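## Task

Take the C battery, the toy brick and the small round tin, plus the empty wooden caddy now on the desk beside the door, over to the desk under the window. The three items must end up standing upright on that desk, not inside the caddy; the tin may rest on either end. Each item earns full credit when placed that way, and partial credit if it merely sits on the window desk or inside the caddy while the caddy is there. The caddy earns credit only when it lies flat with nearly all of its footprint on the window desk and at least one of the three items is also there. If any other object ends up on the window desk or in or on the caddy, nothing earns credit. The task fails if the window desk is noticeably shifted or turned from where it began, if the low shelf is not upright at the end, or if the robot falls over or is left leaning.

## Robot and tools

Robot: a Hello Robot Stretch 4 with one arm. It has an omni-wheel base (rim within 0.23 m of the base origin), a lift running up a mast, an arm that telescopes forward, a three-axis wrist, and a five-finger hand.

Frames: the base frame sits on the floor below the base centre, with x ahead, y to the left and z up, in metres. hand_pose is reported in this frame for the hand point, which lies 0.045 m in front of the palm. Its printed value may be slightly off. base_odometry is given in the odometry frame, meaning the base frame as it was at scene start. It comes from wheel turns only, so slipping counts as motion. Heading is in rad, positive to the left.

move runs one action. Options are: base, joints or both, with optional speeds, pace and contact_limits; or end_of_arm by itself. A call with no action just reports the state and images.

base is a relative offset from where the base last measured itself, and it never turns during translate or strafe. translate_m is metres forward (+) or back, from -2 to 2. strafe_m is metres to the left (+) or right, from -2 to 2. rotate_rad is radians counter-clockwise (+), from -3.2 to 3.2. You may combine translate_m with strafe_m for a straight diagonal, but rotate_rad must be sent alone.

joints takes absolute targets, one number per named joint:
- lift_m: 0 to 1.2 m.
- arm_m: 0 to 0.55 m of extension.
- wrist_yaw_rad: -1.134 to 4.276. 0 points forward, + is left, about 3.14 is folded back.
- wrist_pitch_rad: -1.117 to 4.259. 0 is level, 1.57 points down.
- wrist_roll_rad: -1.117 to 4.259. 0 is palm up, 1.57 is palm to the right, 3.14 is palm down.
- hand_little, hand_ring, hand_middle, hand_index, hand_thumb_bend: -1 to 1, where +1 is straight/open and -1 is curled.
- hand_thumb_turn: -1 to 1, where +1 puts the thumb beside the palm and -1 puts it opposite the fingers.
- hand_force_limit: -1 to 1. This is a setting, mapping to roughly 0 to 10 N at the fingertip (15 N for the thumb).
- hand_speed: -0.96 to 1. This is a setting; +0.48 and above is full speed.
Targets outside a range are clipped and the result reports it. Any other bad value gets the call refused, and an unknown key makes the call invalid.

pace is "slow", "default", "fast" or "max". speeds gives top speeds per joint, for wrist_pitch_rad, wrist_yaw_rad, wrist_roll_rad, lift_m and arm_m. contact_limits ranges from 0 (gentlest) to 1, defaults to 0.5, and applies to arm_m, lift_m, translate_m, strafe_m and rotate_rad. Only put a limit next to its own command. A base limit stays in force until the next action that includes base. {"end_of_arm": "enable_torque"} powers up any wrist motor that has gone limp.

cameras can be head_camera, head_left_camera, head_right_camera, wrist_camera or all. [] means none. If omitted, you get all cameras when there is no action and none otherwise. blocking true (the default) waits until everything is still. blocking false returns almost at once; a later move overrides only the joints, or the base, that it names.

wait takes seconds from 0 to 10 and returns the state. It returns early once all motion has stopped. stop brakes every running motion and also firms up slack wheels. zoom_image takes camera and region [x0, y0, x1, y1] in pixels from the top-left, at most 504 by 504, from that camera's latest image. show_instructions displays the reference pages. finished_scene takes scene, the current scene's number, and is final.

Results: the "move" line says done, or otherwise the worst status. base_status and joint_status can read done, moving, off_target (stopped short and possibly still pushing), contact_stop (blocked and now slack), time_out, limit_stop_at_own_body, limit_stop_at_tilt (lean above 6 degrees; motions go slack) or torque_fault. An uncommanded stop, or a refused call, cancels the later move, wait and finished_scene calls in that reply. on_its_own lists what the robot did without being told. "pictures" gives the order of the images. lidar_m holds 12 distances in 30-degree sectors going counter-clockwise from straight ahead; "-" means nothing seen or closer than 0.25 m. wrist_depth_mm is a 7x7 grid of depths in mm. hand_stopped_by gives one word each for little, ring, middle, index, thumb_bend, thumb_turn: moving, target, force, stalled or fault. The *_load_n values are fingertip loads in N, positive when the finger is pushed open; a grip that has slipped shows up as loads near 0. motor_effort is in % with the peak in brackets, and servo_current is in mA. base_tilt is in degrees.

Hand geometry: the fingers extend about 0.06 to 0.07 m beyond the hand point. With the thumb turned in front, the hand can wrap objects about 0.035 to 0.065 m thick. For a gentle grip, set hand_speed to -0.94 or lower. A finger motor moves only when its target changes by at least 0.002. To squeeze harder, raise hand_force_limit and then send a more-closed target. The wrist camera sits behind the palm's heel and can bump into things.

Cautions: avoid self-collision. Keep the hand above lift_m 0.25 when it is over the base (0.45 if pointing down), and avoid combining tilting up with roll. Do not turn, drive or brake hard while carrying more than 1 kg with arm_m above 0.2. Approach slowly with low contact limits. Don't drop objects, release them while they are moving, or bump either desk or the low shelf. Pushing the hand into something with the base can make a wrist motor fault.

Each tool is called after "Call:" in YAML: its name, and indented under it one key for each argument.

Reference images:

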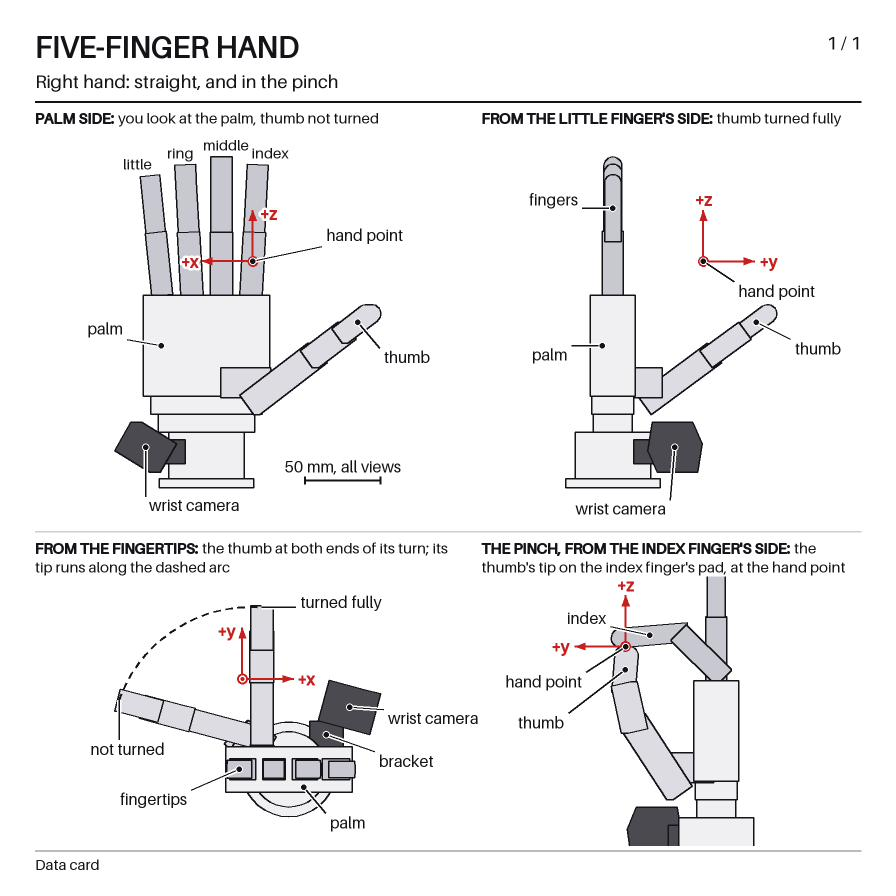

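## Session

Scene 1 solved. Now scene 2.

Call:
move:

Scene clock: 0.00 s.
base_odometry: x=+0.000 y=+0.000 heading=+0.000
turned_by_wheels: +0.000
turned_by_imu: +0.000
base_tilt: forward=+0.0 right=-1.6
lidar_m: 1.37 1.36 1.99 1.69 1.38 1.48 1.79 1.83 2.11 1.85 1.67 1.60
base_status: not commanded
joint_positions: lift_m=+0.189 arm_m=+0.000 wrist_yaw_rad=+3.166 wrist_pitch_rad=+0.003 wrist_roll_rad=+0.000 hand_little=+1.000 hand_ring=+1.000 hand_middle=+1.000 hand_index=+1.000 hand_thumb_turn=+1.000 hand_thumb_bend=+1.000 hand_force_limit=+0.000 hand_speed=-0.800
joint_status: not commanded
measured_speeds: all 0
hand_stopped_by: target,target,target,target,target,target
little_load_n: 0.0
ring_load_n: 0.0
middle_load_n: 0.0
index_load_n: 0.0
thumb_bend_load_n: 0.0
thumb_turn_load_n: 0.0
motor_effort: lift_m=+21 arm_m=+4 wheel_0=+0 wheel_1=+0 wheel_2=+1
servo_current: wrist_yaw_rad=52 wrist_pitch_rad=52 wrist_roll_rad=46
hand_pose: x=-0.0530 y=+0.1128 z=+0.4272 quat_wxyz=(-0.505, -0.507, +0.495, +0.493) (m; base frame)
wrist_depth_mm: - 134 134 - - - - / - 113 146 - - - - / - 126 176 - - - - / 140 138 274 - - - - / 229 - - - - - - / 228 1205 135 163 186 1464 - / 227 904 - 102 - - -
pictures: head_camera, head_left_camera, head_right_camera, wrist_camera
camera_calibration:
wrist_camera: T_world_to_cam=[[-0.0678422, 0.997002, 0.0372013, -0.102753], [0.0402908, 0.0399947, -0.998387, 0.422734], [-0.996882, -0.0662339, -0.0428834, 0.128375], [0, 0, 0, 1]] pos_world=[0.103972, 0.0940403, 0.43138]

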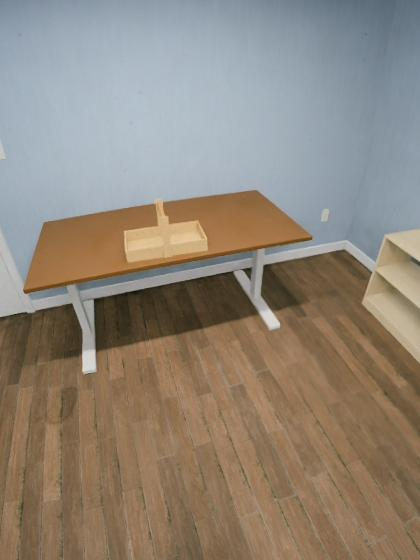

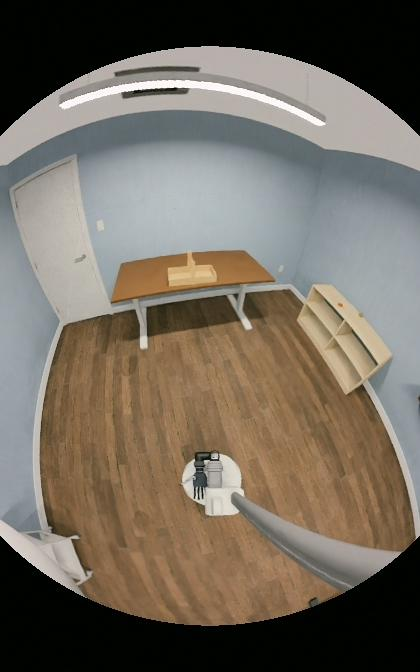

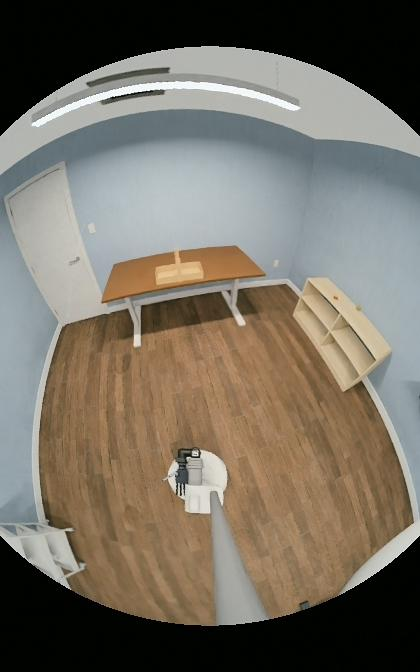

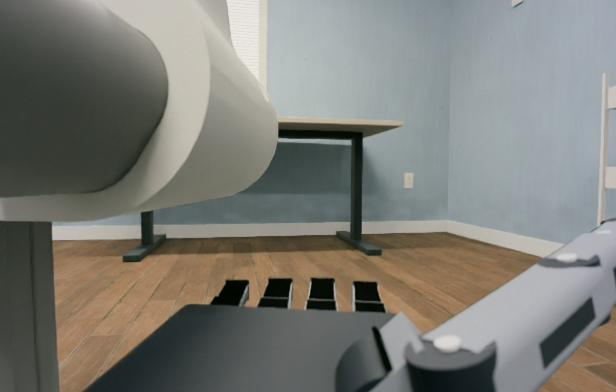

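Call:
move:
  base: {"rotate_rad":0.24}
  joints: {"lift_m":0.85}

Call:
move:
  base: {"rotate_rad":-1.571}
  joints: {"wrist_yaw_rad":0,"arm_m":0.02,"hand_thumb_turn":-1,"hand_speed":0.3,"hand_force_limit":-0.3}
  cameras: ["head_camera","head_left_camera","head_right_camera"]

Scene clock: 4.00 s.
move: done
base_odometry: x=+0.000 y=+0.000 heading=+0.240
turned_by_wheels: +0.240
turned_by_imu: +0.235
base_tilt: forward=+0.0 right=-1.6
lidar_m: 1.37 1.41 1.81 1.70 1.36 1.86 1.84 1.88 1.90 1.65 1.71 1.44
base_status: done
joint_positions: lift_m=+0.850 arm_m=+0.000 wrist_yaw_rad=+3.166 wrist_pitch_rad=+0.003 wrist_roll_rad=+0.000 hand_little=+1.000 hand_ring=+1.000 hand_middle=+1.000 hand_index=+1.000 hand_thumb_turn=+1.000 hand_thumb_bend=+1.000 hand_force_limit=+0.000 hand_speed=-0.800
joint_status: all done
measured_speeds: all 0
hand_stopped_by: target,target,target,target,target,target
little_load_n: 0.0
ring_load_n: 0.0
middle_load_n: 0.0
index_load_n: 0.0
thumb_bend_load_n: 0.0
thumb_turn_load_n: 0.0
motor_effort: lift_m=+25(28) arm_m=+4(4) wheel_0=-1(6) wheel_1=-1(6) wheel_2=+0(9)
servo_current: wrist_yaw_rad=72(72) wrist_pitch_rad=39(52) wrist_roll_rad=46(65)
hand_pose: x=-0.0530 y=+0.1128 z=+1.0874 quat_wxyz=(-0.505, -0.507, +0.495, +0.493) (m; base frame)
wrist_depth_mm: - 134 134 - - - - / - 114 148 - - - - / - 127 178 - - - - / 140 138 278 - - - - / 229 - - - - - - / 222 - 136 163 206 - - / 221 - - 102 - - -
pictures: none

Scene clock: 6.40 s.
move: done
base_odometry: x=+0.000 y=+0.000 heading=-1.331
turned_by_wheels: -1.571
turned_by_imu: -1.536
base_tilt: forward=+0.1 right=-1.6
lidar_m: 1.66 1.70 1.42 1.36 1.41 1.78 1.68 1.38 1.90 1.81 1.88 1.87
base_status: done
joint_positions: lift_m=+0.850 arm_m=+0.020 wrist_yaw_rad=+0.004 wrist_pitch_rad=+0.003 wrist_roll_rad=+0.000 hand_little=+1.000 hand_ring=+1.000 hand_middle=+1.000 hand_index=+1.000 hand_thumb_turn=-1.000 hand_thumb_bend=+1.000 hand_force_limit=-0.300 hand_speed=+0.300
joint_status: all done
measured_speeds: all 0
hand_stopped_by: target,target,target,target,target,target
little_load_n: 0.0
ring_load_n: 0.0
middle_load_n: 0.0
index_load_n: 0.0
thumb_bend_load_n: 0.0
thumb_turn_load_n: 0.0
motor_effort: lift_m=+25(25) arm_m=+4(6) wheel_0=-1(7) wheel_1=-1(8) wheel_2=+1(11)
servo_current: wrist_yaw_rad=46(150) wrist_pitch_rad=46(52) wrist_roll_rad=46(65)
hand_pose: x=+0.4129 y=-0.1174 z=+1.0874 quat_wxyz=(+0.498, +0.500, +0.502, +0.500) (m; base frame)
wrist_depth_mm: - - - - - - - / - - - - - - - / - - - - - - - / - - - - - - - / - - - - - - 1618 / 1576 1576 135 137 - - - / 1618 1576 - - - - -
pictures: head_camera, head_left_camera, head_right_camera

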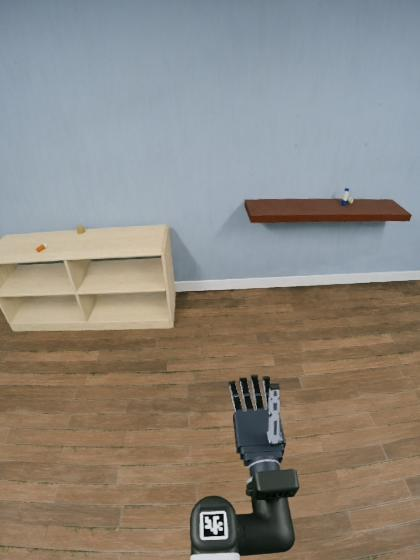

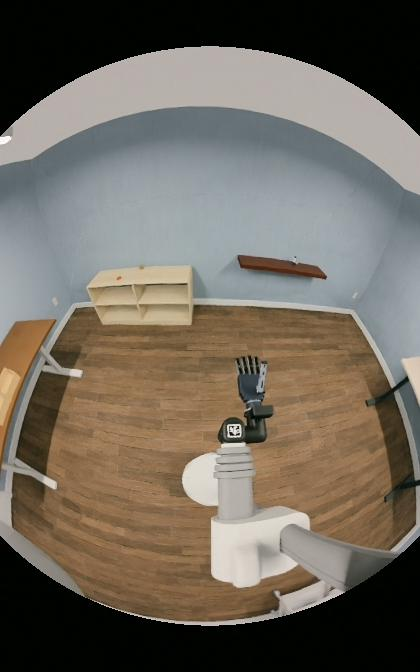

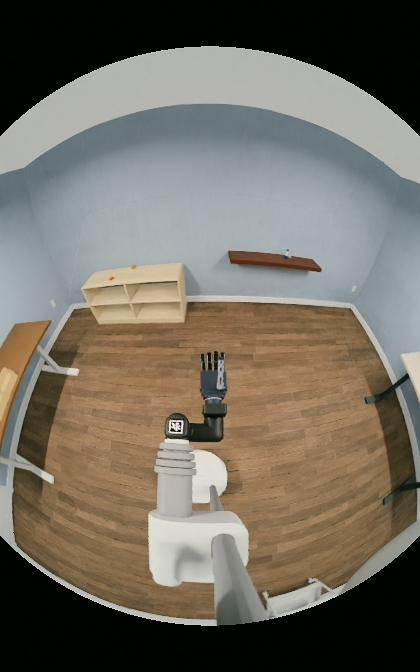

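Call:
zoom_image:
  camera: "head_camera"
  region: [0, 210, 180, 280]

Call:
zoom_image:
  camera: "head_camera"
  region: [240, 160, 420, 240]

Call:
zoom_image:
  camera: "head_right_camera"
  region: [240, 570, 340, 640]

Scaled by 2.800 from the camera's 420x560 image, which has a finer 1200x1600 frame.

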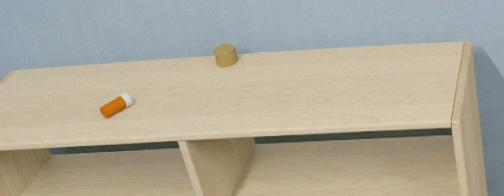

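Scaled by 2.800 from the camera's 420x560 image, which has a finer 1200x1600 frame.

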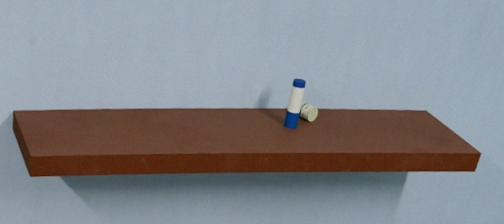

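Scaled by 5.040 from the camera's 420x672 image, which has a finer 600x960 frame.

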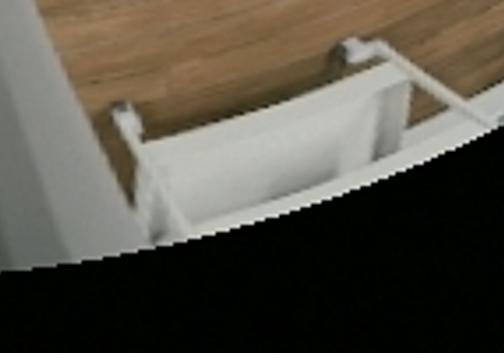

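Call:
move:
  base: {"rotate_rad":3.1}
  joints: {"wrist_roll_rad":1.57}
  cameras: ["head_camera","head_left_camera","head_right_camera"]

Scene clock: 10.70 s.
move: done
base_odometry: x=+0.000 y=+0.000 heading=+1.769
turned_by_wheels: +3.100
turned_by_imu: +3.032
base_tilt: forward=+0.0 right=-1.6
lidar_m: 1.68 1.39 1.92 1.79 1.86 1.93 1.66 1.67 1.47 1.36 1.42 1.81
base_status: done
joint_positions: lift_m=+0.850 arm_m=+0.020 wrist_yaw_rad=+0.003 wrist_pitch_rad=+0.003 wrist_roll_rad=+1.568 hand_little=+1.000 hand_ring=+1.000 hand_middle=+1.000 hand_index=+1.000 hand_thumb_turn=-1.000 hand_thumb_bend=+1.000 hand_force_limit=-0.300 hand_speed=+0.300
joint_status: all done
measured_speeds: all 0
hand_stopped_by: target,target,target,target,target,target
little_load_n: 0.0
ring_load_n: 0.0
middle_load_n: 0.0
index_load_n: 0.0
thumb_bend_load_n: 0.0
thumb_turn_load_n: 0.5
motor_effort: lift_m=+24(25) arm_m=+4(4) wheel_0=-2(9) wheel_1=-1(7) wheel_2=-1(13)
servo_current: wrist_yaw_rad=52(65) wrist_pitch_rad=46(52) wrist_roll_rad=59(91)
hand_pose: x=+0.4127 y=-0.1469 z=+0.9966 quat_wxyz=(+0.000, +0.708, +0.002, +0.706) (m; base frame)
wrist_depth_mm: - - - - - - - / - - - - - - 1430 / - - - - - - 1430 / - - - - - - 1397 / - - - - - - 1430 / - - 125 137 - - 1397 / - - - - - - -
pictures: head_camera, head_left_camera, head_right_camera

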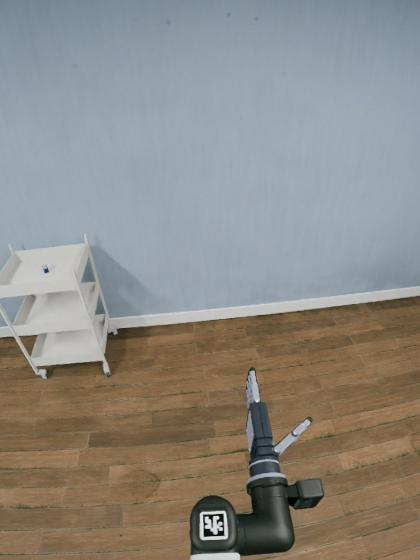

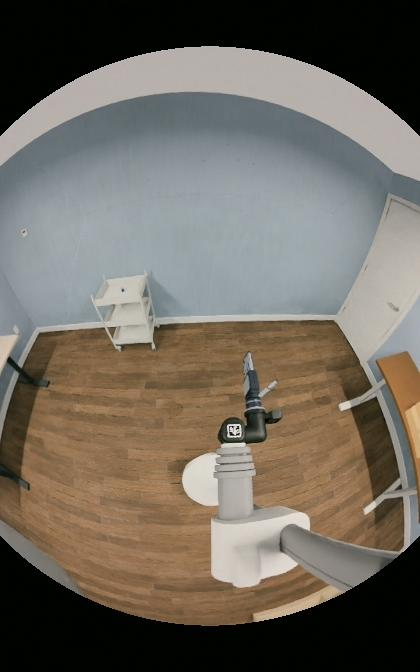

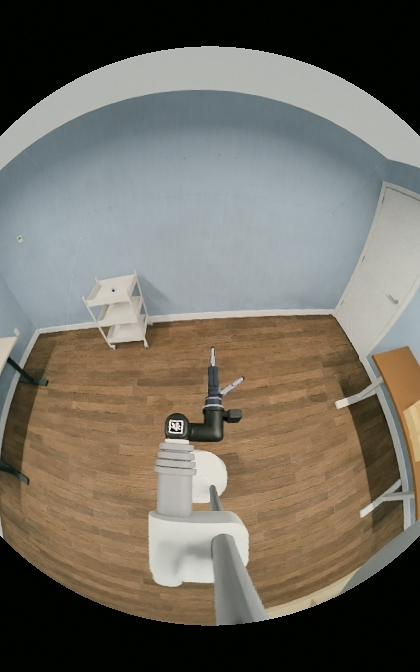

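Call:
zoom_image:
  camera: "head_camera"
  region: [0, 230, 120, 390]

Call:
zoom_image:
  camera: "head_camera"
  region: [20, 250, 70, 290]

Scaled by 3.150 from the camera's 420x560 image, which has a finer 1200x1600 frame.

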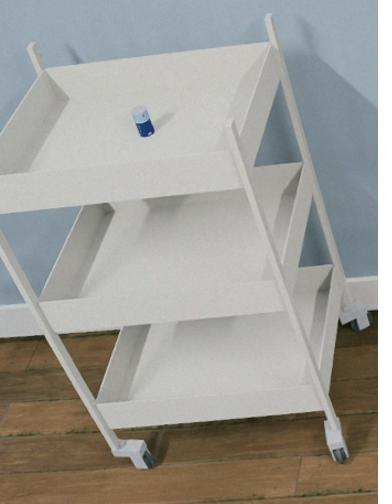

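Scaled by 10.080 from the camera's 420x560 image, which has a finer 1200x1600 frame.

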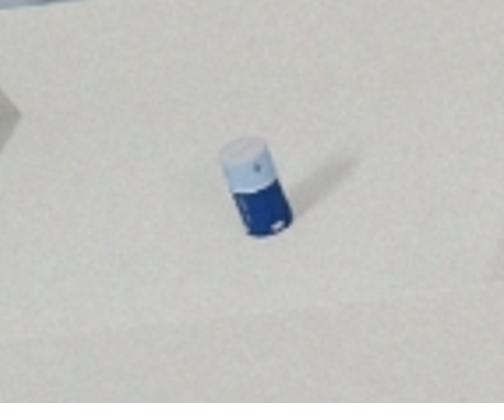

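Call:
move:
  base: {"rotate_rad":1.61}
  cameras: ["head_camera","head_left_camera","head_right_camera"]

Call:
zoom_image:
  camera: "head_camera"
  region: [0, 170, 420, 400]

Scene clock: 13.17 s.
move: done
base_odometry: x=+0.000 y=+0.000 heading=-2.904
turned_by_wheels: +1.610
turned_by_imu: +1.575
base_tilt: forward=+0.1 right=-1.6
lidar_m: 1.80 1.85 1.89 1.64 1.68 1.47 1.37 1.42 1.81 1.69 1.39 1.91
base_status: done
joint_positions: lift_m=+0.850 arm_m=+0.020 wrist_yaw_rad=+0.003 wrist_pitch_rad=+0.003 wrist_roll_rad=+1.568 hand_little=+1.000 hand_ring=+1.000 hand_middle=+1.000 hand_index=+1.000 hand_thumb_turn=-1.000 hand_thumb_bend=+1.000 hand_force_limit=-0.300 hand_speed=+0.300
joint_status: not commanded
measured_speeds: all 0
hand_stopped_by: target,target,target,target,target,target
little_load_n: 0.0
ring_load_n: 0.0
middle_load_n: 0.0
index_load_n: 0.0
thumb_bend_load_n: 0.0
thumb_turn_load_n: 0.0
motor_effort: lift_m=+24(25) arm_m=+4(4) wheel_0=+1(8) wheel_1=+1(7) wheel_2=+1(10)
servo_current: wrist_yaw_rad=59(78) wrist_pitch_rad=33(52) wrist_roll_rad=39(59)
hand_pose: x=+0.4127 y=-0.1470 z=+0.9966 quat_wxyz=(+0.000, +0.708, +0.002, +0.706) (m; base frame)
wrist_depth_mm: - - - - - - 1537 / - - - - 104 - 1537 / - - - - - - 1537 / - - - - - 1983 1576 / - - - - - 1983 1537 / - - 135 163 - - 1537 / - - - - - - 1430
pictures: head_camera, head_left_camera, head_right_camera

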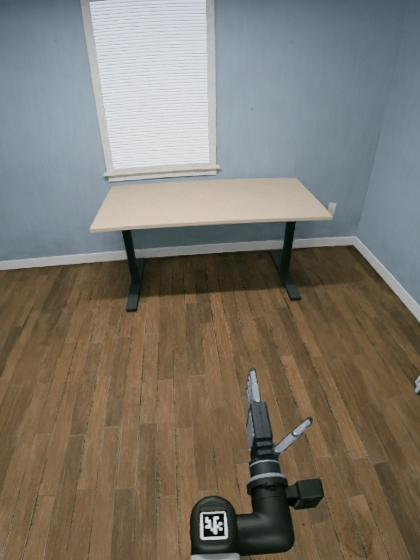

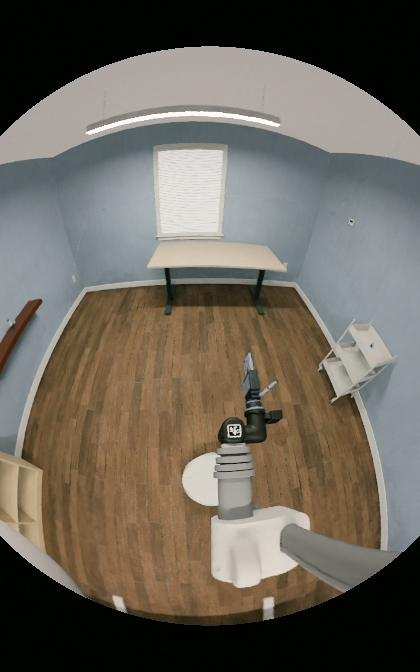

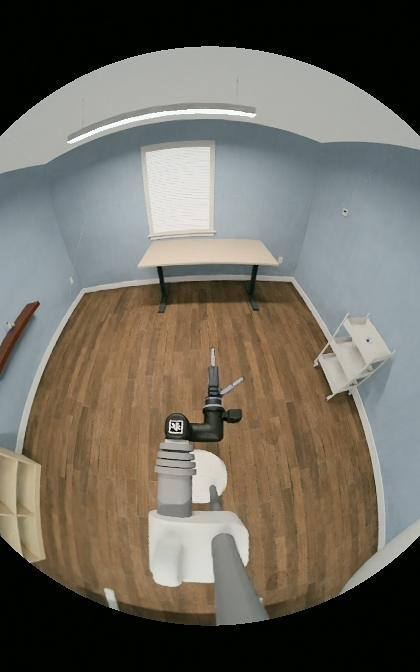

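Scaled by 1.200 from the camera's 420x560 image, which has a finer 1200x1600 frame.

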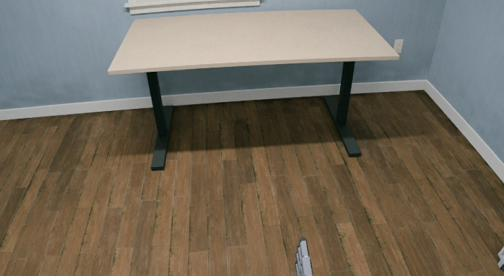

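Call:
move:
  base: {"rotate_rad":1.571}

Call:
move:
  base: {"translate_m":0.55,"strafe_m":0.75}
  cameras: ["head_camera","head_left_camera"]

Call:
zoom_image:
  camera: "head_camera"
  region: [0, 200, 420, 460]

Scene clock: 16.37 s.
move: done
base_odometry: x=+0.000 y=+0.000 heading=-1.333
turned_by_wheels: +1.571
turned_by_imu: +1.536
base_tilt: forward=+0.0 right=-1.6
lidar_m: 1.65 1.67 1.43 1.36 1.41 1.82 1.69 1.39 1.92 1.81 1.86 1.92
base_status: done
joint_positions: lift_m=+0.850 arm_m=+0.020 wrist_yaw_rad=+0.003 wrist_pitch_rad=+0.003 wrist_roll_rad=+1.568 hand_little=+1.000 hand_ring=+1.000 hand_middle=+1.000 hand_index=+1.000 hand_thumb_turn=-1.000 hand_thumb_bend=+1.000 hand_force_limit=-0.300 hand_speed=+0.300
joint_status: not commanded
measured_speeds: all 0
hand_stopped_by: target,target,target,target,target,target
little_load_n: 0.5
ring_load_n: 0.0
middle_load_n: 0.0
index_load_n: 0.0
thumb_bend_load_n: 0.0
thumb_turn_load_n: 0.5
motor_effort: lift_m=+24(25) arm_m=+4(4) wheel_0=-1(8) wheel_1=+2(7) wheel_2=-2(11)
servo_current: wrist_yaw_rad=59(65) wrist_pitch_rad=46(52) wrist_roll_rad=59(59)
hand_pose: x=+0.4127 y=-0.1470 z=+0.9966 quat_wxyz=(+0.000, +0.708, +0.002, +0.706) (m; base frame)
wrist_depth_mm: - - - - 1576 - 1576 / 1863 - - - 104 - 1576 / 1921 - - - - - 1576 / 1808 - - - - - 1576 / 1808 - - - - - 1537 / 1808 - 125 137 - - 1430 / - - - - - - 1336
pictures: none

Scene clock: 20.93 s.
move: done
base_odometry: x=+0.858 y=-0.358 heading=-1.334
turned_by_wheels: +0.000
turned_by_imu: +0.002
base_tilt: forward=+0.0 right=-1.6
lidar_m: 1.04 1.07 0.72 0.65 0.67 0.91 2.31 2.26 2.51 2.53 1.87 1.11
base_status: done
joint_positions: lift_m=+0.850 arm_m=+0.020 wrist_yaw_rad=+0.003 wrist_pitch_rad=+0.003 wrist_roll_rad=+1.568 hand_little=+1.000 hand_ring=+1.000 hand_middle=+1.000 hand_index=+1.000 hand_thumb_turn=-1.000 hand_thumb_bend=+1.000 hand_force_limit=-0.300 hand_speed=+0.300
joint_status: not commanded
measured_speeds: all 0
hand_stopped_by: target,target,target,target,target,target
little_load_n: 0.0
ring_load_n: 0.0
middle_load_n: 0.0
index_load_n: 0.0
thumb_bend_load_n: 0.0
thumb_turn_load_n: 0.5
motor_effort: lift_m=+24(24) arm_m=+4(4) wheel_0=-2(6) wheel_1=-1(9) wheel_2=-2(9)
servo_current: wrist_yaw_rad=46(72) wrist_pitch_rad=52(52) wrist_roll_rad=52(59)
hand_pose: x=+0.4127 y=-0.1470 z=+0.9966 quat_wxyz=(+0.000, +0.708, +0.002, +0.706) (m; base frame)
wrist_depth_mm: - - - - - - - / - - - - - 842 904 / - - - - - 904 1025 / - - - - - 842 976 / - - - - - 831 960 / - - 125 138 - - 960 / - - - - - - 976
pictures: head_camera, head_left_camera

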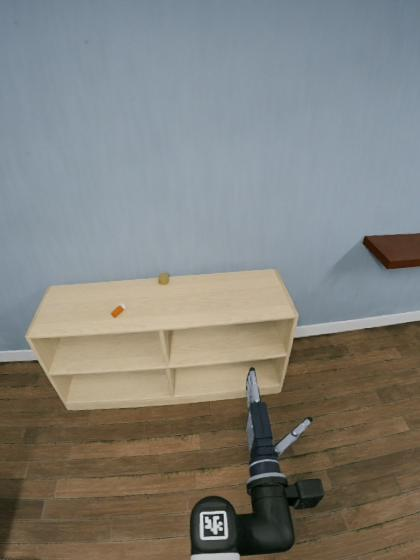

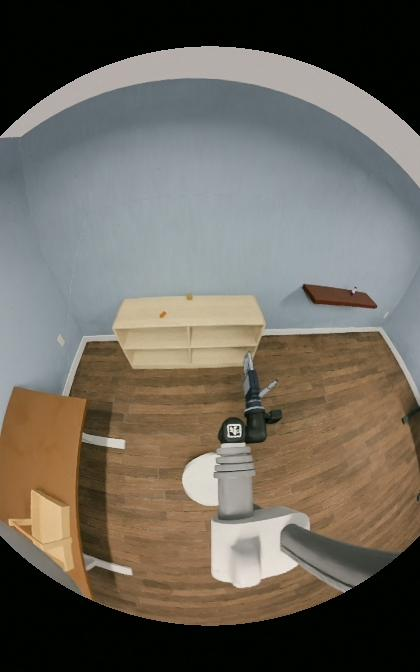

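Scaled by 1.200 from the camera's 420x560 image, which has a finer 1200x1600 frame.

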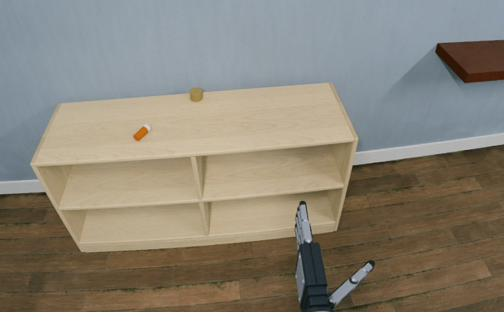

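Call:
move:
  base: {"rotate_rad":0.066}

Call:
move:
  base: {"translate_m":0.5,"strafe_m":0.118}
  joints: {"wrist_yaw_rad":0.6,"wrist_roll_rad":1.87,"lift_m":0.62}
  cameras: ["head_camera","wrist_camera"]

Call:
zoom_image:
  camera: "head_camera"
  region: [80, 240, 380, 480]

Scene clock: 25.07 s.
move: done
base_odometry: x=+0.858 y=-0.358 heading=-1.268
turned_by_wheels: +0.066
turned_by_imu: +0.065
base_tilt: forward=+0.1 right=-1.6
lidar_m: 1.04 1.07 0.69 0.66 0.69 0.97 2.29 2.23 2.62 2.53 1.73 1.07
base_status: done
joint_positions: lift_m=+0.850 arm_m=+0.020 wrist_yaw_rad=+0.003 wrist_pitch_rad=+0.003 wrist_roll_rad=+1.568 hand_little=+1.000 hand_ring=+1.000 hand_middle=+1.000 hand_index=+1.000 hand_thumb_turn=-1.000 hand_thumb_bend=+1.000 hand_force_limit=-0.300 hand_speed=+0.300
joint_status: not commanded
measured_speeds: all 0
hand_stopped_by: target,target,target,target,target,target
little_load_n: 0.0
ring_load_n: 0.0
middle_load_n: 0.0
index_load_n: 0.0
thumb_bend_load_n: 0.0
thumb_turn_load_n: 0.0
motor_effort: lift_m=+24(24) arm_m=+4(4) wheel_0=-1(7) wheel_1=+0(6) wheel_2=-1(9)
servo_current: wrist_yaw_rad=72(72) wrist_pitch_rad=46(52) wrist_roll_rad=52(59)
hand_pose: x=+0.4127 y=-0.1470 z=+0.9966 quat_wxyz=(+0.000, +0.708, +0.002, +0.706) (m; base frame)
wrist_depth_mm: - - - - - 820 820 / - - - - - 904 976 / - - - - - 904 991 / - - - - - 842 960 / - - - - - 831 976 / - - 125 137 - - 917 / - - - - - - 1008
pictures: none

Scene clock: 28.23 s.
move: done
base_odometry: x=+1.120 y=-0.800 heading=-1.268
turned_by_wheels: +0.000
turned_by_imu: +0.000
base_tilt: forward=+0.0 right=-1.6
lidar_m: 0.55 0.58 0.79 0.57 0.57 0.80 2.81 2.74 2.75 2.72 0.79 0.57
base_status: done
joint_positions: lift_m=+0.620 arm_m=+0.020 wrist_yaw_rad=+0.596 wrist_pitch_rad=+0.003 wrist_roll_rad=+1.868 hand_little=+1.000 hand_ring=+1.000 hand_middle=+1.000 hand_index=+1.000 hand_thumb_turn=-1.000 hand_thumb_bend=+1.000 hand_force_limit=-0.300 hand_speed=+0.300
joint_status: all done
measured_speeds: all 0
hand_stopped_by: target,target,target,target,target,target
little_load_n: 0.0
ring_load_n: 0.0
middle_load_n: 0.0
index_load_n: 0.0
thumb_bend_load_n: 0.0
thumb_turn_load_n: 0.0
motor_effort: lift_m=+17(22) arm_m=+4(4) wheel_0=+1(7) wheel_1=+0(7) wheel_2=+1(12)
servo_current: wrist_yaw_rad=59(163) wrist_pitch_rad=46(52) wrist_roll_rad=52(85)
hand_pose: x=+0.4503 y=+0.0118 z=+0.7507 quat_wxyz=(-0.305, +0.700, +0.105, +0.637) (m; base frame)
wrist_depth_mm: 554 569 585 603 430 289 240 / 597 615 634 647 104 309 554 / 647 661 683 699 - 327 603 / 707 732 750 768 - 345 668 / 759 768 - - - 373 715 / - - 125 137 - 407 699 / - - - - - - 621
pictures: head_camera, wrist_camera
camera_calibration:
wrist_camera: T_world_to_cam=[[-0.11085, 0.23549, -0.965535, 0.801268], [-0.57345, 0.778325, 0.255666, 0.0556963], [0.811706, 0.582027, 0.0487646, -0.253532], [0, 0, 0, 1]] pos_world=[0.326553, -0.0844782, 0.771776]

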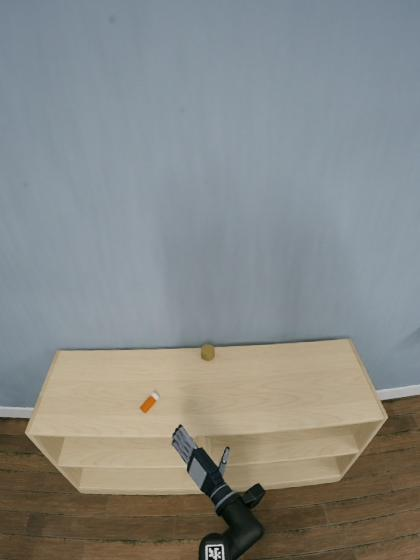

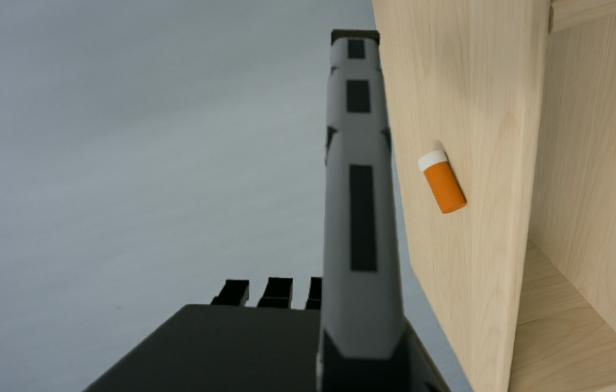

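Scaled by 1.680 from the camera's 420x560 image, which has a finer 1200x1600 frame.

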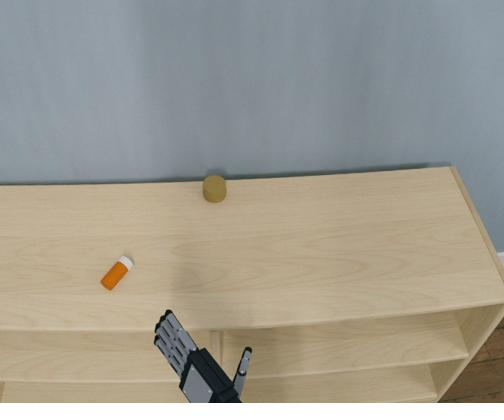

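Call:
move:
  joints: {"wrist_yaw_rad":0.25,"arm_m":0.15,"lift_m":0.52}
  cameras: ["wrist_camera"]

Call:
zoom_image:
  camera: "wrist_camera"
  region: [200, 0, 616, 300]

Scene clock: 30.47 s.
move: done
base_odometry: x=+1.120 y=-0.800 heading=-1.268
turned_by_wheels: +0.000
turned_by_imu: +0.000
base_tilt: forward=+0.1 right=-1.6
lidar_m: 0.53 0.57 0.78 0.57 0.57 0.80 2.82 2.76 2.75 2.71 0.79 0.58
base_status: not commanded
joint_positions: lift_m=+0.520 arm_m=+0.150 wrist_yaw_rad=+0.254 wrist_pitch_rad=+0.003 wrist_roll_rad=+1.868 hand_little=+1.000 hand_ring=+1.000 hand_middle=+1.000 hand_index=+1.000 hand_thumb_turn=-1.000 hand_thumb_bend=+1.000 hand_force_limit=-0.300 hand_speed=+0.300
joint_status: all done
measured_speeds: all 0
hand_stopped_by: target,target,target,target,target,target
little_load_n: 0.0
ring_load_n: 0.0
middle_load_n: 0.0
index_load_n: 0.0
thumb_bend_load_n: -0.5
thumb_turn_load_n: 0.0
motor_effort: lift_m=+17(18) arm_m=+5(6) wheel_0=+1(2) wheel_1=+0(0) wheel_2=+0(1)
servo_current: wrist_yaw_rad=59(124) wrist_pitch_rad=46(52) wrist_roll_rad=39(59)
hand_pose: x=+0.5691 y=-0.0760 z=+0.6507 quat_wxyz=(-0.192, +0.708, -0.016, +0.679) (m; base frame)
wrist_depth_mm: 496 500 508 504 149 131 430 / 512 517 525 530 142 136 455 / 530 535 539 549 - 141 382 / 554 554 564 564 - 148 268 / 569 574 580 591 - 154 206 / 597 597 135 137 - 160 165 / 621 621 - - - 167 569
pictures: wrist_camera
camera_calibration:
wrist_camera: T_world_to_cam=[[-0.0252805, 0.259056, -0.965531, 0.691669], [-0.278565, 0.925759, 0.255678, 0.0611732], [0.960085, 0.275427, 0.0487602, -0.401725], [0, 0, 0, 1]] pos_world=[0.420216, -0.125167, 0.671776]

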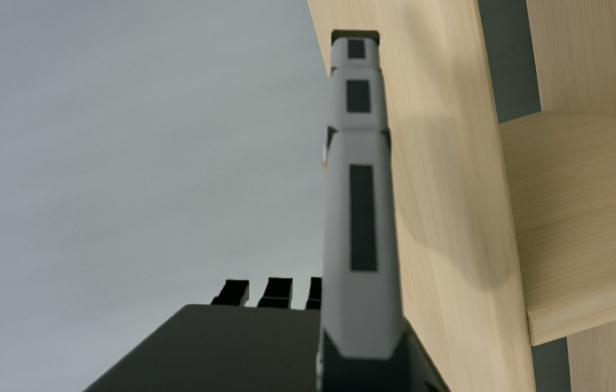

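Scaled by 1.212.

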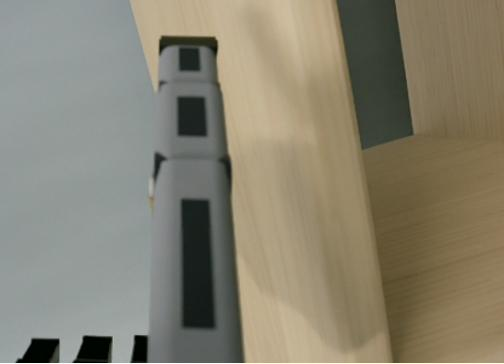

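Call:
move:
  joints: {"lift_m":0.6}
  cameras: ["wrist_camera"]

Call:
zoom_image:
  camera: "wrist_camera"
  region: [380, 80, 500, 240]

Scene clock: 32.13 s.
move: done
base_odometry: x=+1.120 y=-0.800 heading=-1.268
turned_by_wheels: +0.000
turned_by_imu: +0.000
base_tilt: forward=+0.0 right=-1.6
lidar_m: 0.53 0.57 0.79 0.56 0.58 0.79 2.80 2.74 2.75 2.73 0.77 0.55
base_status: not commanded
joint_positions: lift_m=+0.600 arm_m=+0.150 wrist_yaw_rad=+0.254 wrist_pitch_rad=+0.003 wrist_roll_rad=+1.868 hand_little=+1.000 hand_ring=+1.000 hand_middle=+1.000 hand_index=+1.000 hand_thumb_turn=-1.000 hand_thumb_bend=+1.000 hand_force_limit=-0.300 hand_speed=+0.300
joint_status: all done
measured_speeds: all 0
hand_stopped_by: target,target,target,target,target,target
little_load_n: 0.0
ring_load_n: 0.0
middle_load_n: 0.0
index_load_n: 0.0
thumb_bend_load_n: 0.0
thumb_turn_load_n: 0.0
motor_effort: lift_m=+25(28) arm_m=+5(5) wheel_0=+1(2) wheel_1=+0(0) wheel_2=+1(1)
servo_current: wrist_yaw_rad=59(65) wrist_pitch_rad=46(52) wrist_roll_rad=46(59)
hand_pose: x=+0.5691 y=-0.0760 z=+0.7301 quat_wxyz=(-0.192, +0.708, -0.016, +0.679) (m; base frame)
wrist_depth_mm: 496 500 508 508 370 247 189 / 512 521 525 525 104 270 198 / 530 539 544 544 - 282 220 / 549 554 559 569 - 298 223 / 574 580 580 585 - 317 240 / 591 597 135 137 - 332 259 / 615 621 - - - - 282
pictures: wrist_camera
camera_calibration:
wrist_camera: T_world_to_cam=[[-0.0252805, 0.259056, -0.965531, 0.768236], [-0.278565, 0.925759, 0.255678, 0.0408979], [0.960085, 0.275427, 0.0487602, -0.405591], [0, 0, 0, 1]] pos_world=[0.420216, -0.125167, 0.751076]

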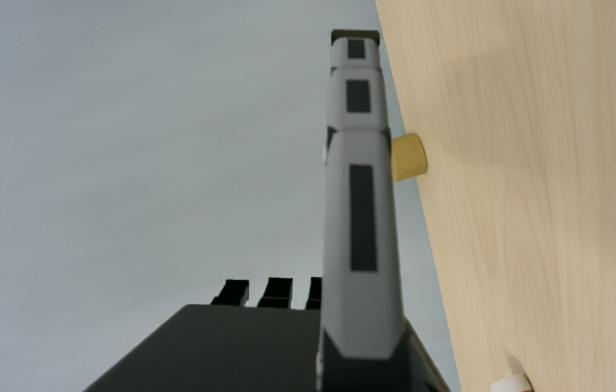

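Scaled by 3.150.

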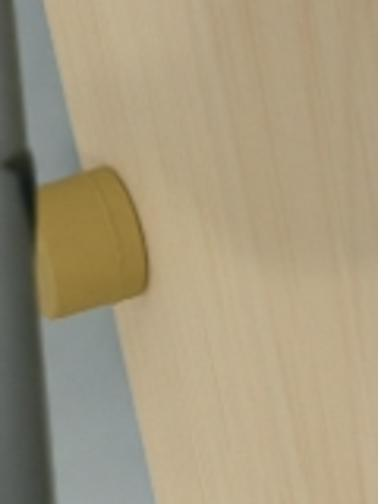

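Call:
move:
  joints: {"wrist_yaw_rad":0.6,"arm_m":0.35,"lift_m":0.54}
  cameras: ["wrist_camera","head_camera"]

Call:
zoom_image:
  camera: "wrist_camera"
  region: [340, 0, 500, 120]

Scene clock: 35.47 s.
move: done
base_odometry: x=+1.120 y=-0.800 heading=-1.268
turned_by_wheels: +0.000
turned_by_imu: +0.000
base_tilt: forward=+0.1 right=-1.6
lidar_m: 0.55 0.58 0.78 0.57 0.58 0.80 2.81 2.74 2.75 2.72 0.79 0.55
base_status: not commanded
joint_positions: lift_m=+0.540 arm_m=+0.350 wrist_yaw_rad=+0.596 wrist_pitch_rad=+0.003 wrist_roll_rad=+1.869 hand_little=+1.000 hand_ring=+1.000 hand_middle=+1.000 hand_index=+1.000 hand_thumb_turn=-1.000 hand_thumb_bend=+1.000 hand_force_limit=-0.300 hand_speed=+0.300
joint_status: all done
measured_speeds: all 0
hand_stopped_by: target,target,target,target,target,target
little_load_n: 0.0
ring_load_n: 0.5
middle_load_n: 0.0
index_load_n: 0.0
thumb_bend_load_n: 0.0
thumb_turn_load_n: 0.0
motor_effort: lift_m=+17(24) arm_m=+5(7) wheel_0=+2(2) wheel_1=+0(0) wheel_2=+0(1)
servo_current: wrist_yaw_rad=33(150) wrist_pitch_rad=39(52) wrist_roll_rad=46(59)
hand_pose: x=+0.7802 y=+0.0118 z=+0.6707 quat_wxyz=(-0.305, +0.700, +0.105, +0.637) (m; base frame)
wrist_depth_mm: 271 277 286 290 196 135 - / 290 298 309 314 108 148 - / 312 324 336 347 - 162 - / 342 353 368 382 - 173 130 / 375 387 407 424 - 180 140 / 415 427 135 137 - 187 152 / 459 469 - - - 200 -
pictures: head_camera, wrist_camera
camera_calibration:
wrist_camera: T_world_to_cam=[[-0.110864, 0.235509, -0.965528, 0.760516], [-0.573448, 0.778319, 0.255689, 0.265395], [0.811706, 0.582027, 0.0487648, -0.517489], [0, 0, 0, 1]] pos_world=[0.656553, -0.0844782, 0.691676]

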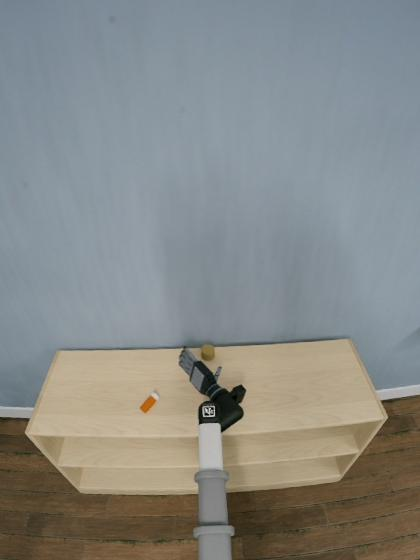

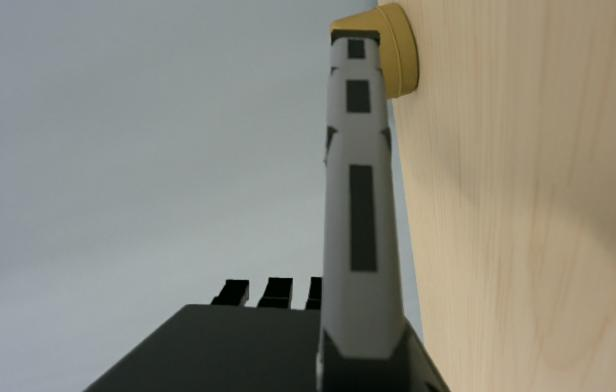

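Scaled by 3.150.

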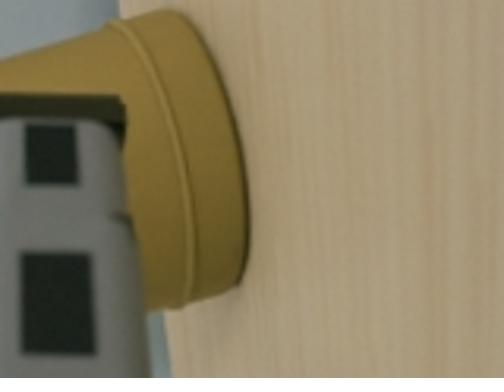

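Call:
move:
  base: {"strafe_m":-0.031}
  joints: {"arm_m":0.39,"lift_m":0.531}
  pace: "slow"
  cameras: ["wrist_camera","head_camera"]

Call:
zoom_image:
  camera: "head_camera"
  region: [150, 320, 270, 440]

Scene clock: 38.00 s.
move: done
base_odometry: x=+1.091 y=-0.809 heading=-1.268
turned_by_wheels: +0.000
turned_by_imu: +0.000
base_tilt: forward=+0.1 right=-1.6
lidar_m: 0.55 0.57 0.80 0.59 0.61 0.85 2.80 2.70 2.67 2.68 0.79 0.58
base_status: done
joint_positions: lift_m=+0.531 arm_m=+0.390 wrist_yaw_rad=+0.596 wrist_pitch_rad=+0.003 wrist_roll_rad=+1.869 hand_little=+1.000 hand_ring=+1.000 hand_middle=+1.000 hand_index=+1.000 hand_thumb_turn=-1.000 hand_thumb_bend=+1.000 hand_force_limit=-0.300 hand_speed=+0.300
joint_status: all done
measured_speeds: all 0
hand_stopped_by: target,target,target,target,target,target
little_load_n: 0.0
ring_load_n: 0.0
middle_load_n: 0.0
index_load_n: 0.0
thumb_bend_load_n: 0.5
thumb_turn_load_n: 0.5
motor_effort: lift_m=+17(18) arm_m=+5(6) wheel_0=+2(7) wheel_1=-3(6) wheel_2=+0(6)
servo_current: wrist_yaw_rad=33(78) wrist_pitch_rad=52(52) wrist_roll_rad=46(59)
hand_pose: x=+0.8202 y=+0.0118 z=+0.6617 quat_wxyz=(-0.305, +0.700, +0.105, +0.637) (m; base frame)
wrist_depth_mm: 236 242 250 256 174 120 - / 252 263 271 274 163 125 - / 274 282 294 303 - 137 - / 298 307 320 330 - 148 - / 327 338 351 362 - 161 - / 359 373 135 137 - 171 133 / 402 407 - - - 179 -
pictures: head_camera, wrist_camera
camera_calibration:
wrist_camera: T_world_to_cam=[[-0.110883, 0.235495, -0.96553, 0.75637], [-0.573511, 0.778273, 0.255685, 0.290652], [0.811659, 0.582093, 0.0487618, -0.549482], [0, 0, 0, 1]] pos_world=[0.696553, -0.0844779, 0.682776]

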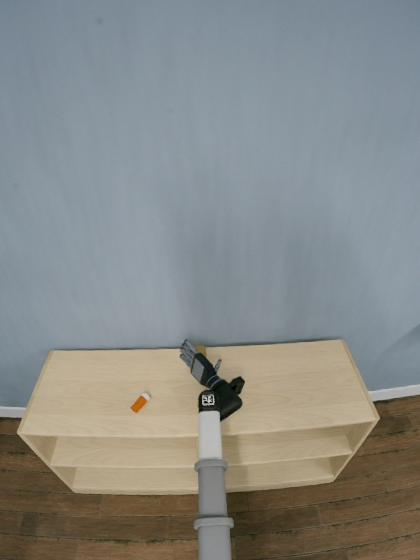

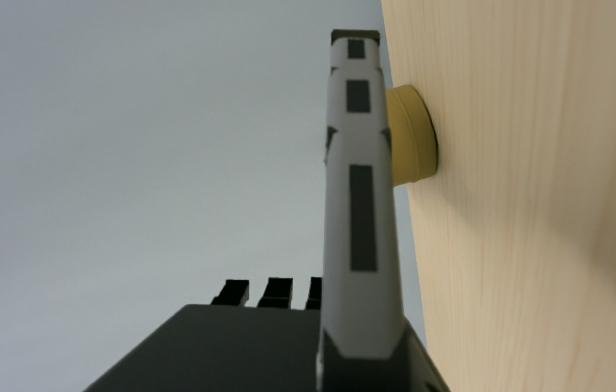

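Scaled by 4.200 from the camera's 420x560 image, which has a finer 1200x1600 frame.

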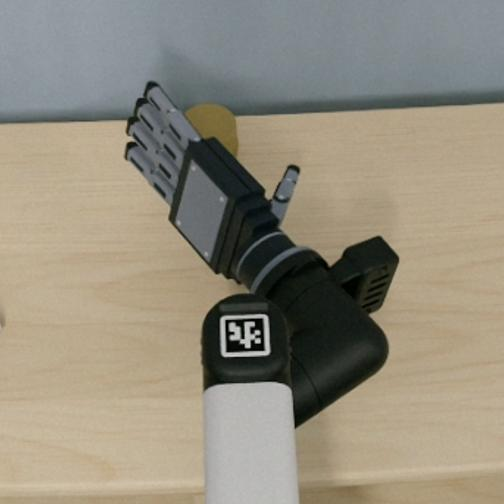

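Call:
move:
  joints: {"arm_m":0.442}
  speeds: {"arm_m":0.05}
  contact_limits: {"arm_m":0.1}
  cameras: ["wrist_camera","head_camera"]

Call:
zoom_image:
  camera: "head_camera"
  region: [150, 320, 270, 440]

Scene clock: 40.13 s.
move: done
base_odometry: x=+1.091 y=-0.809 heading=-1.268
turned_by_wheels: +0.000
turned_by_imu: +0.000
base_tilt: forward=+0.0 right=-1.6
lidar_m: 0.55 0.55 0.80 0.57 0.60 0.84 2.79 2.71 2.70 2.68 0.77 0.56
base_status: not commanded
joint_positions: lift_m=+0.531 arm_m=+0.442 wrist_yaw_rad=+0.596 wrist_pitch_rad=+0.003 wrist_roll_rad=+1.869 hand_little=+1.000 hand_ring=+1.000 hand_middle=+1.000 hand_index=+1.000 hand_thumb_turn=-1.000 hand_thumb_bend=+1.000 hand_force_limit=-0.300 hand_speed=+0.300
joint_status: all done
measured_speeds: all 0
hand_stopped_by: target,target,target,target,target,target
little_load_n: 0.0
ring_load_n: 0.0
middle_load_n: 0.0
index_load_n: 0.0
thumb_bend_load_n: 0.0
thumb_turn_load_n: 0.0
motor_effort: lift_m=+17(17) arm_m=+5(6) wheel_0=+1(2) wheel_1=-2(3) wheel_2=+0(0)
servo_current: wrist_yaw_rad=65(72) wrist_pitch_rad=46(52) wrist_roll_rad=46(59)
contact_limits: arm_m 0.1
hand_pose: x=+0.8723 y=+0.0118 z=+0.6617 quat_wxyz=(-0.305, +0.700, +0.105, +0.637) (m; base frame)
wrist_depth_mm: 192 198 202 207 206 120 - / 205 212 218 223 108 125 - / 221 229 238 247 - 139 - / 239 251 259 268 - 144 - / 265 274 287 296 - 152 - / 293 301 135 163 - 171 133 / 325 327 - - - 179 -
pictures: head_camera, wrist_camera
camera_calibration:
wrist_camera: T_world_to_cam=[[-0.110883, 0.235495, -0.96553, 0.762136], [-0.573511, 0.778273, 0.255685, 0.320475], [0.811659, 0.582093, 0.0487618, -0.591689], [0, 0, 0, 1]] pos_world=[0.748553, -0.0844779, 0.682776]

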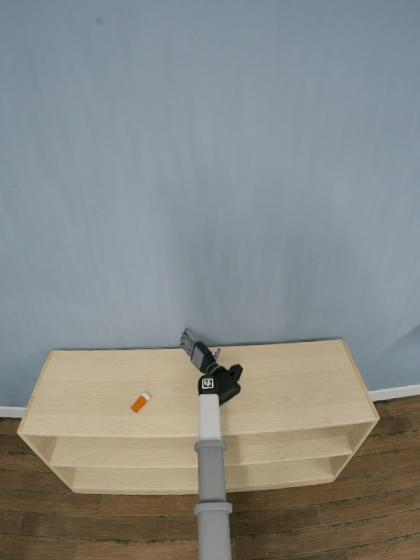

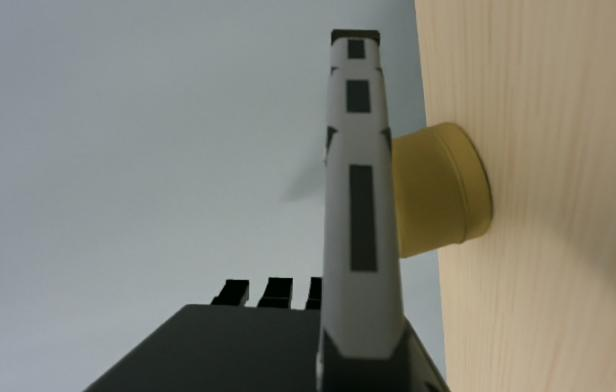

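Scaled by 4.200 from the camera's 420x560 image, which has a finer 1200x1600 frame.

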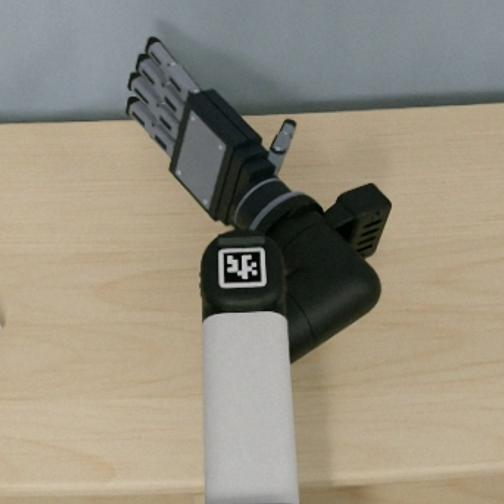

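Call:
move:
  cameras: ["wrist_camera","head_camera"]

Scene clock: 42.03 s.
base_odometry: x=+1.091 y=-0.809 heading=-1.268
turned_by_wheels: +0.000
turned_by_imu: +0.000
base_tilt: forward=+0.1 right=-1.6
lidar_m: 0.55 0.56 0.79 0.57 0.61 0.85 2.79 2.72 2.72 2.68 0.77 0.57
base_status: not commanded
joint_positions: lift_m=+0.531 arm_m=+0.442 wrist_yaw_rad=+0.596 wrist_pitch_rad=+0.003 wrist_roll_rad=+1.869 hand_little=+1.000 hand_ring=+1.000 hand_middle=+1.000 hand_index=+1.000 hand_thumb_turn=-1.000 hand_thumb_bend=+1.000 hand_force_limit=-0.300 hand_speed=+0.300
joint_status: all done
measured_speeds: all 0
hand_stopped_by: target,target,target,target,target,target
little_load_n: 0.0
ring_load_n: 0.5
middle_load_n: 0.0
index_load_n: 0.0
thumb_bend_load_n: 0.0
thumb_turn_load_n: 0.5
motor_effort: lift_m=+17(17) arm_m=+5(6) wheel_0=+2(2) wheel_1=-2(3) wheel_2=+0(0)
servo_current: wrist_yaw_rad=52(72) wrist_pitch_rad=52(52) wrist_roll_rad=46(59)
contact_limits: arm_m 0.1
hand_pose: x=+0.8723 y=+0.0118 z=+0.6617 quat_wxyz=(-0.305, +0.700, +0.105, +0.637) (m; base frame)
wrist_depth_mm: 192 197 202 208 206 119 - / 206 212 218 223 108 125 - / 222 229 237 246 - 139 - / 241 250 260 267 - 144 - / 266 274 286 297 - 152 - / 291 301 135 163 - 171 133 / 325 327 - - - 179 -
pictures: head_camera, wrist_camera
camera_calibration:
wrist_camera: T_world_to_cam=[[-0.110883, 0.235495, -0.96553, 0.762136], [-0.573511, 0.778273, 0.255685, 0.320475], [0.811659, 0.582093, 0.0487618, -0.591689], [0, 0, 0, 1]] pos_world=[0.748553, -0.0844779, 0.682776]

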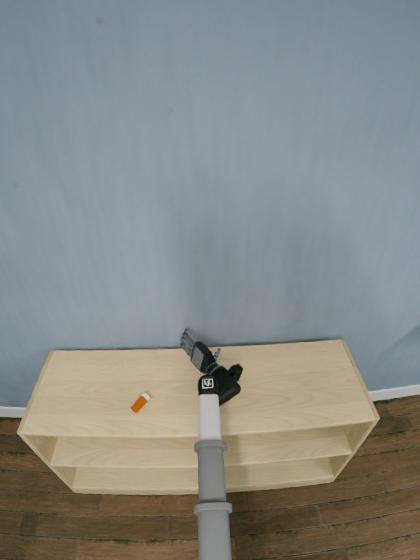

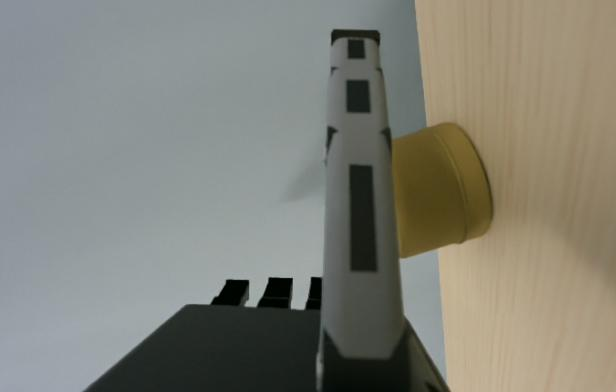

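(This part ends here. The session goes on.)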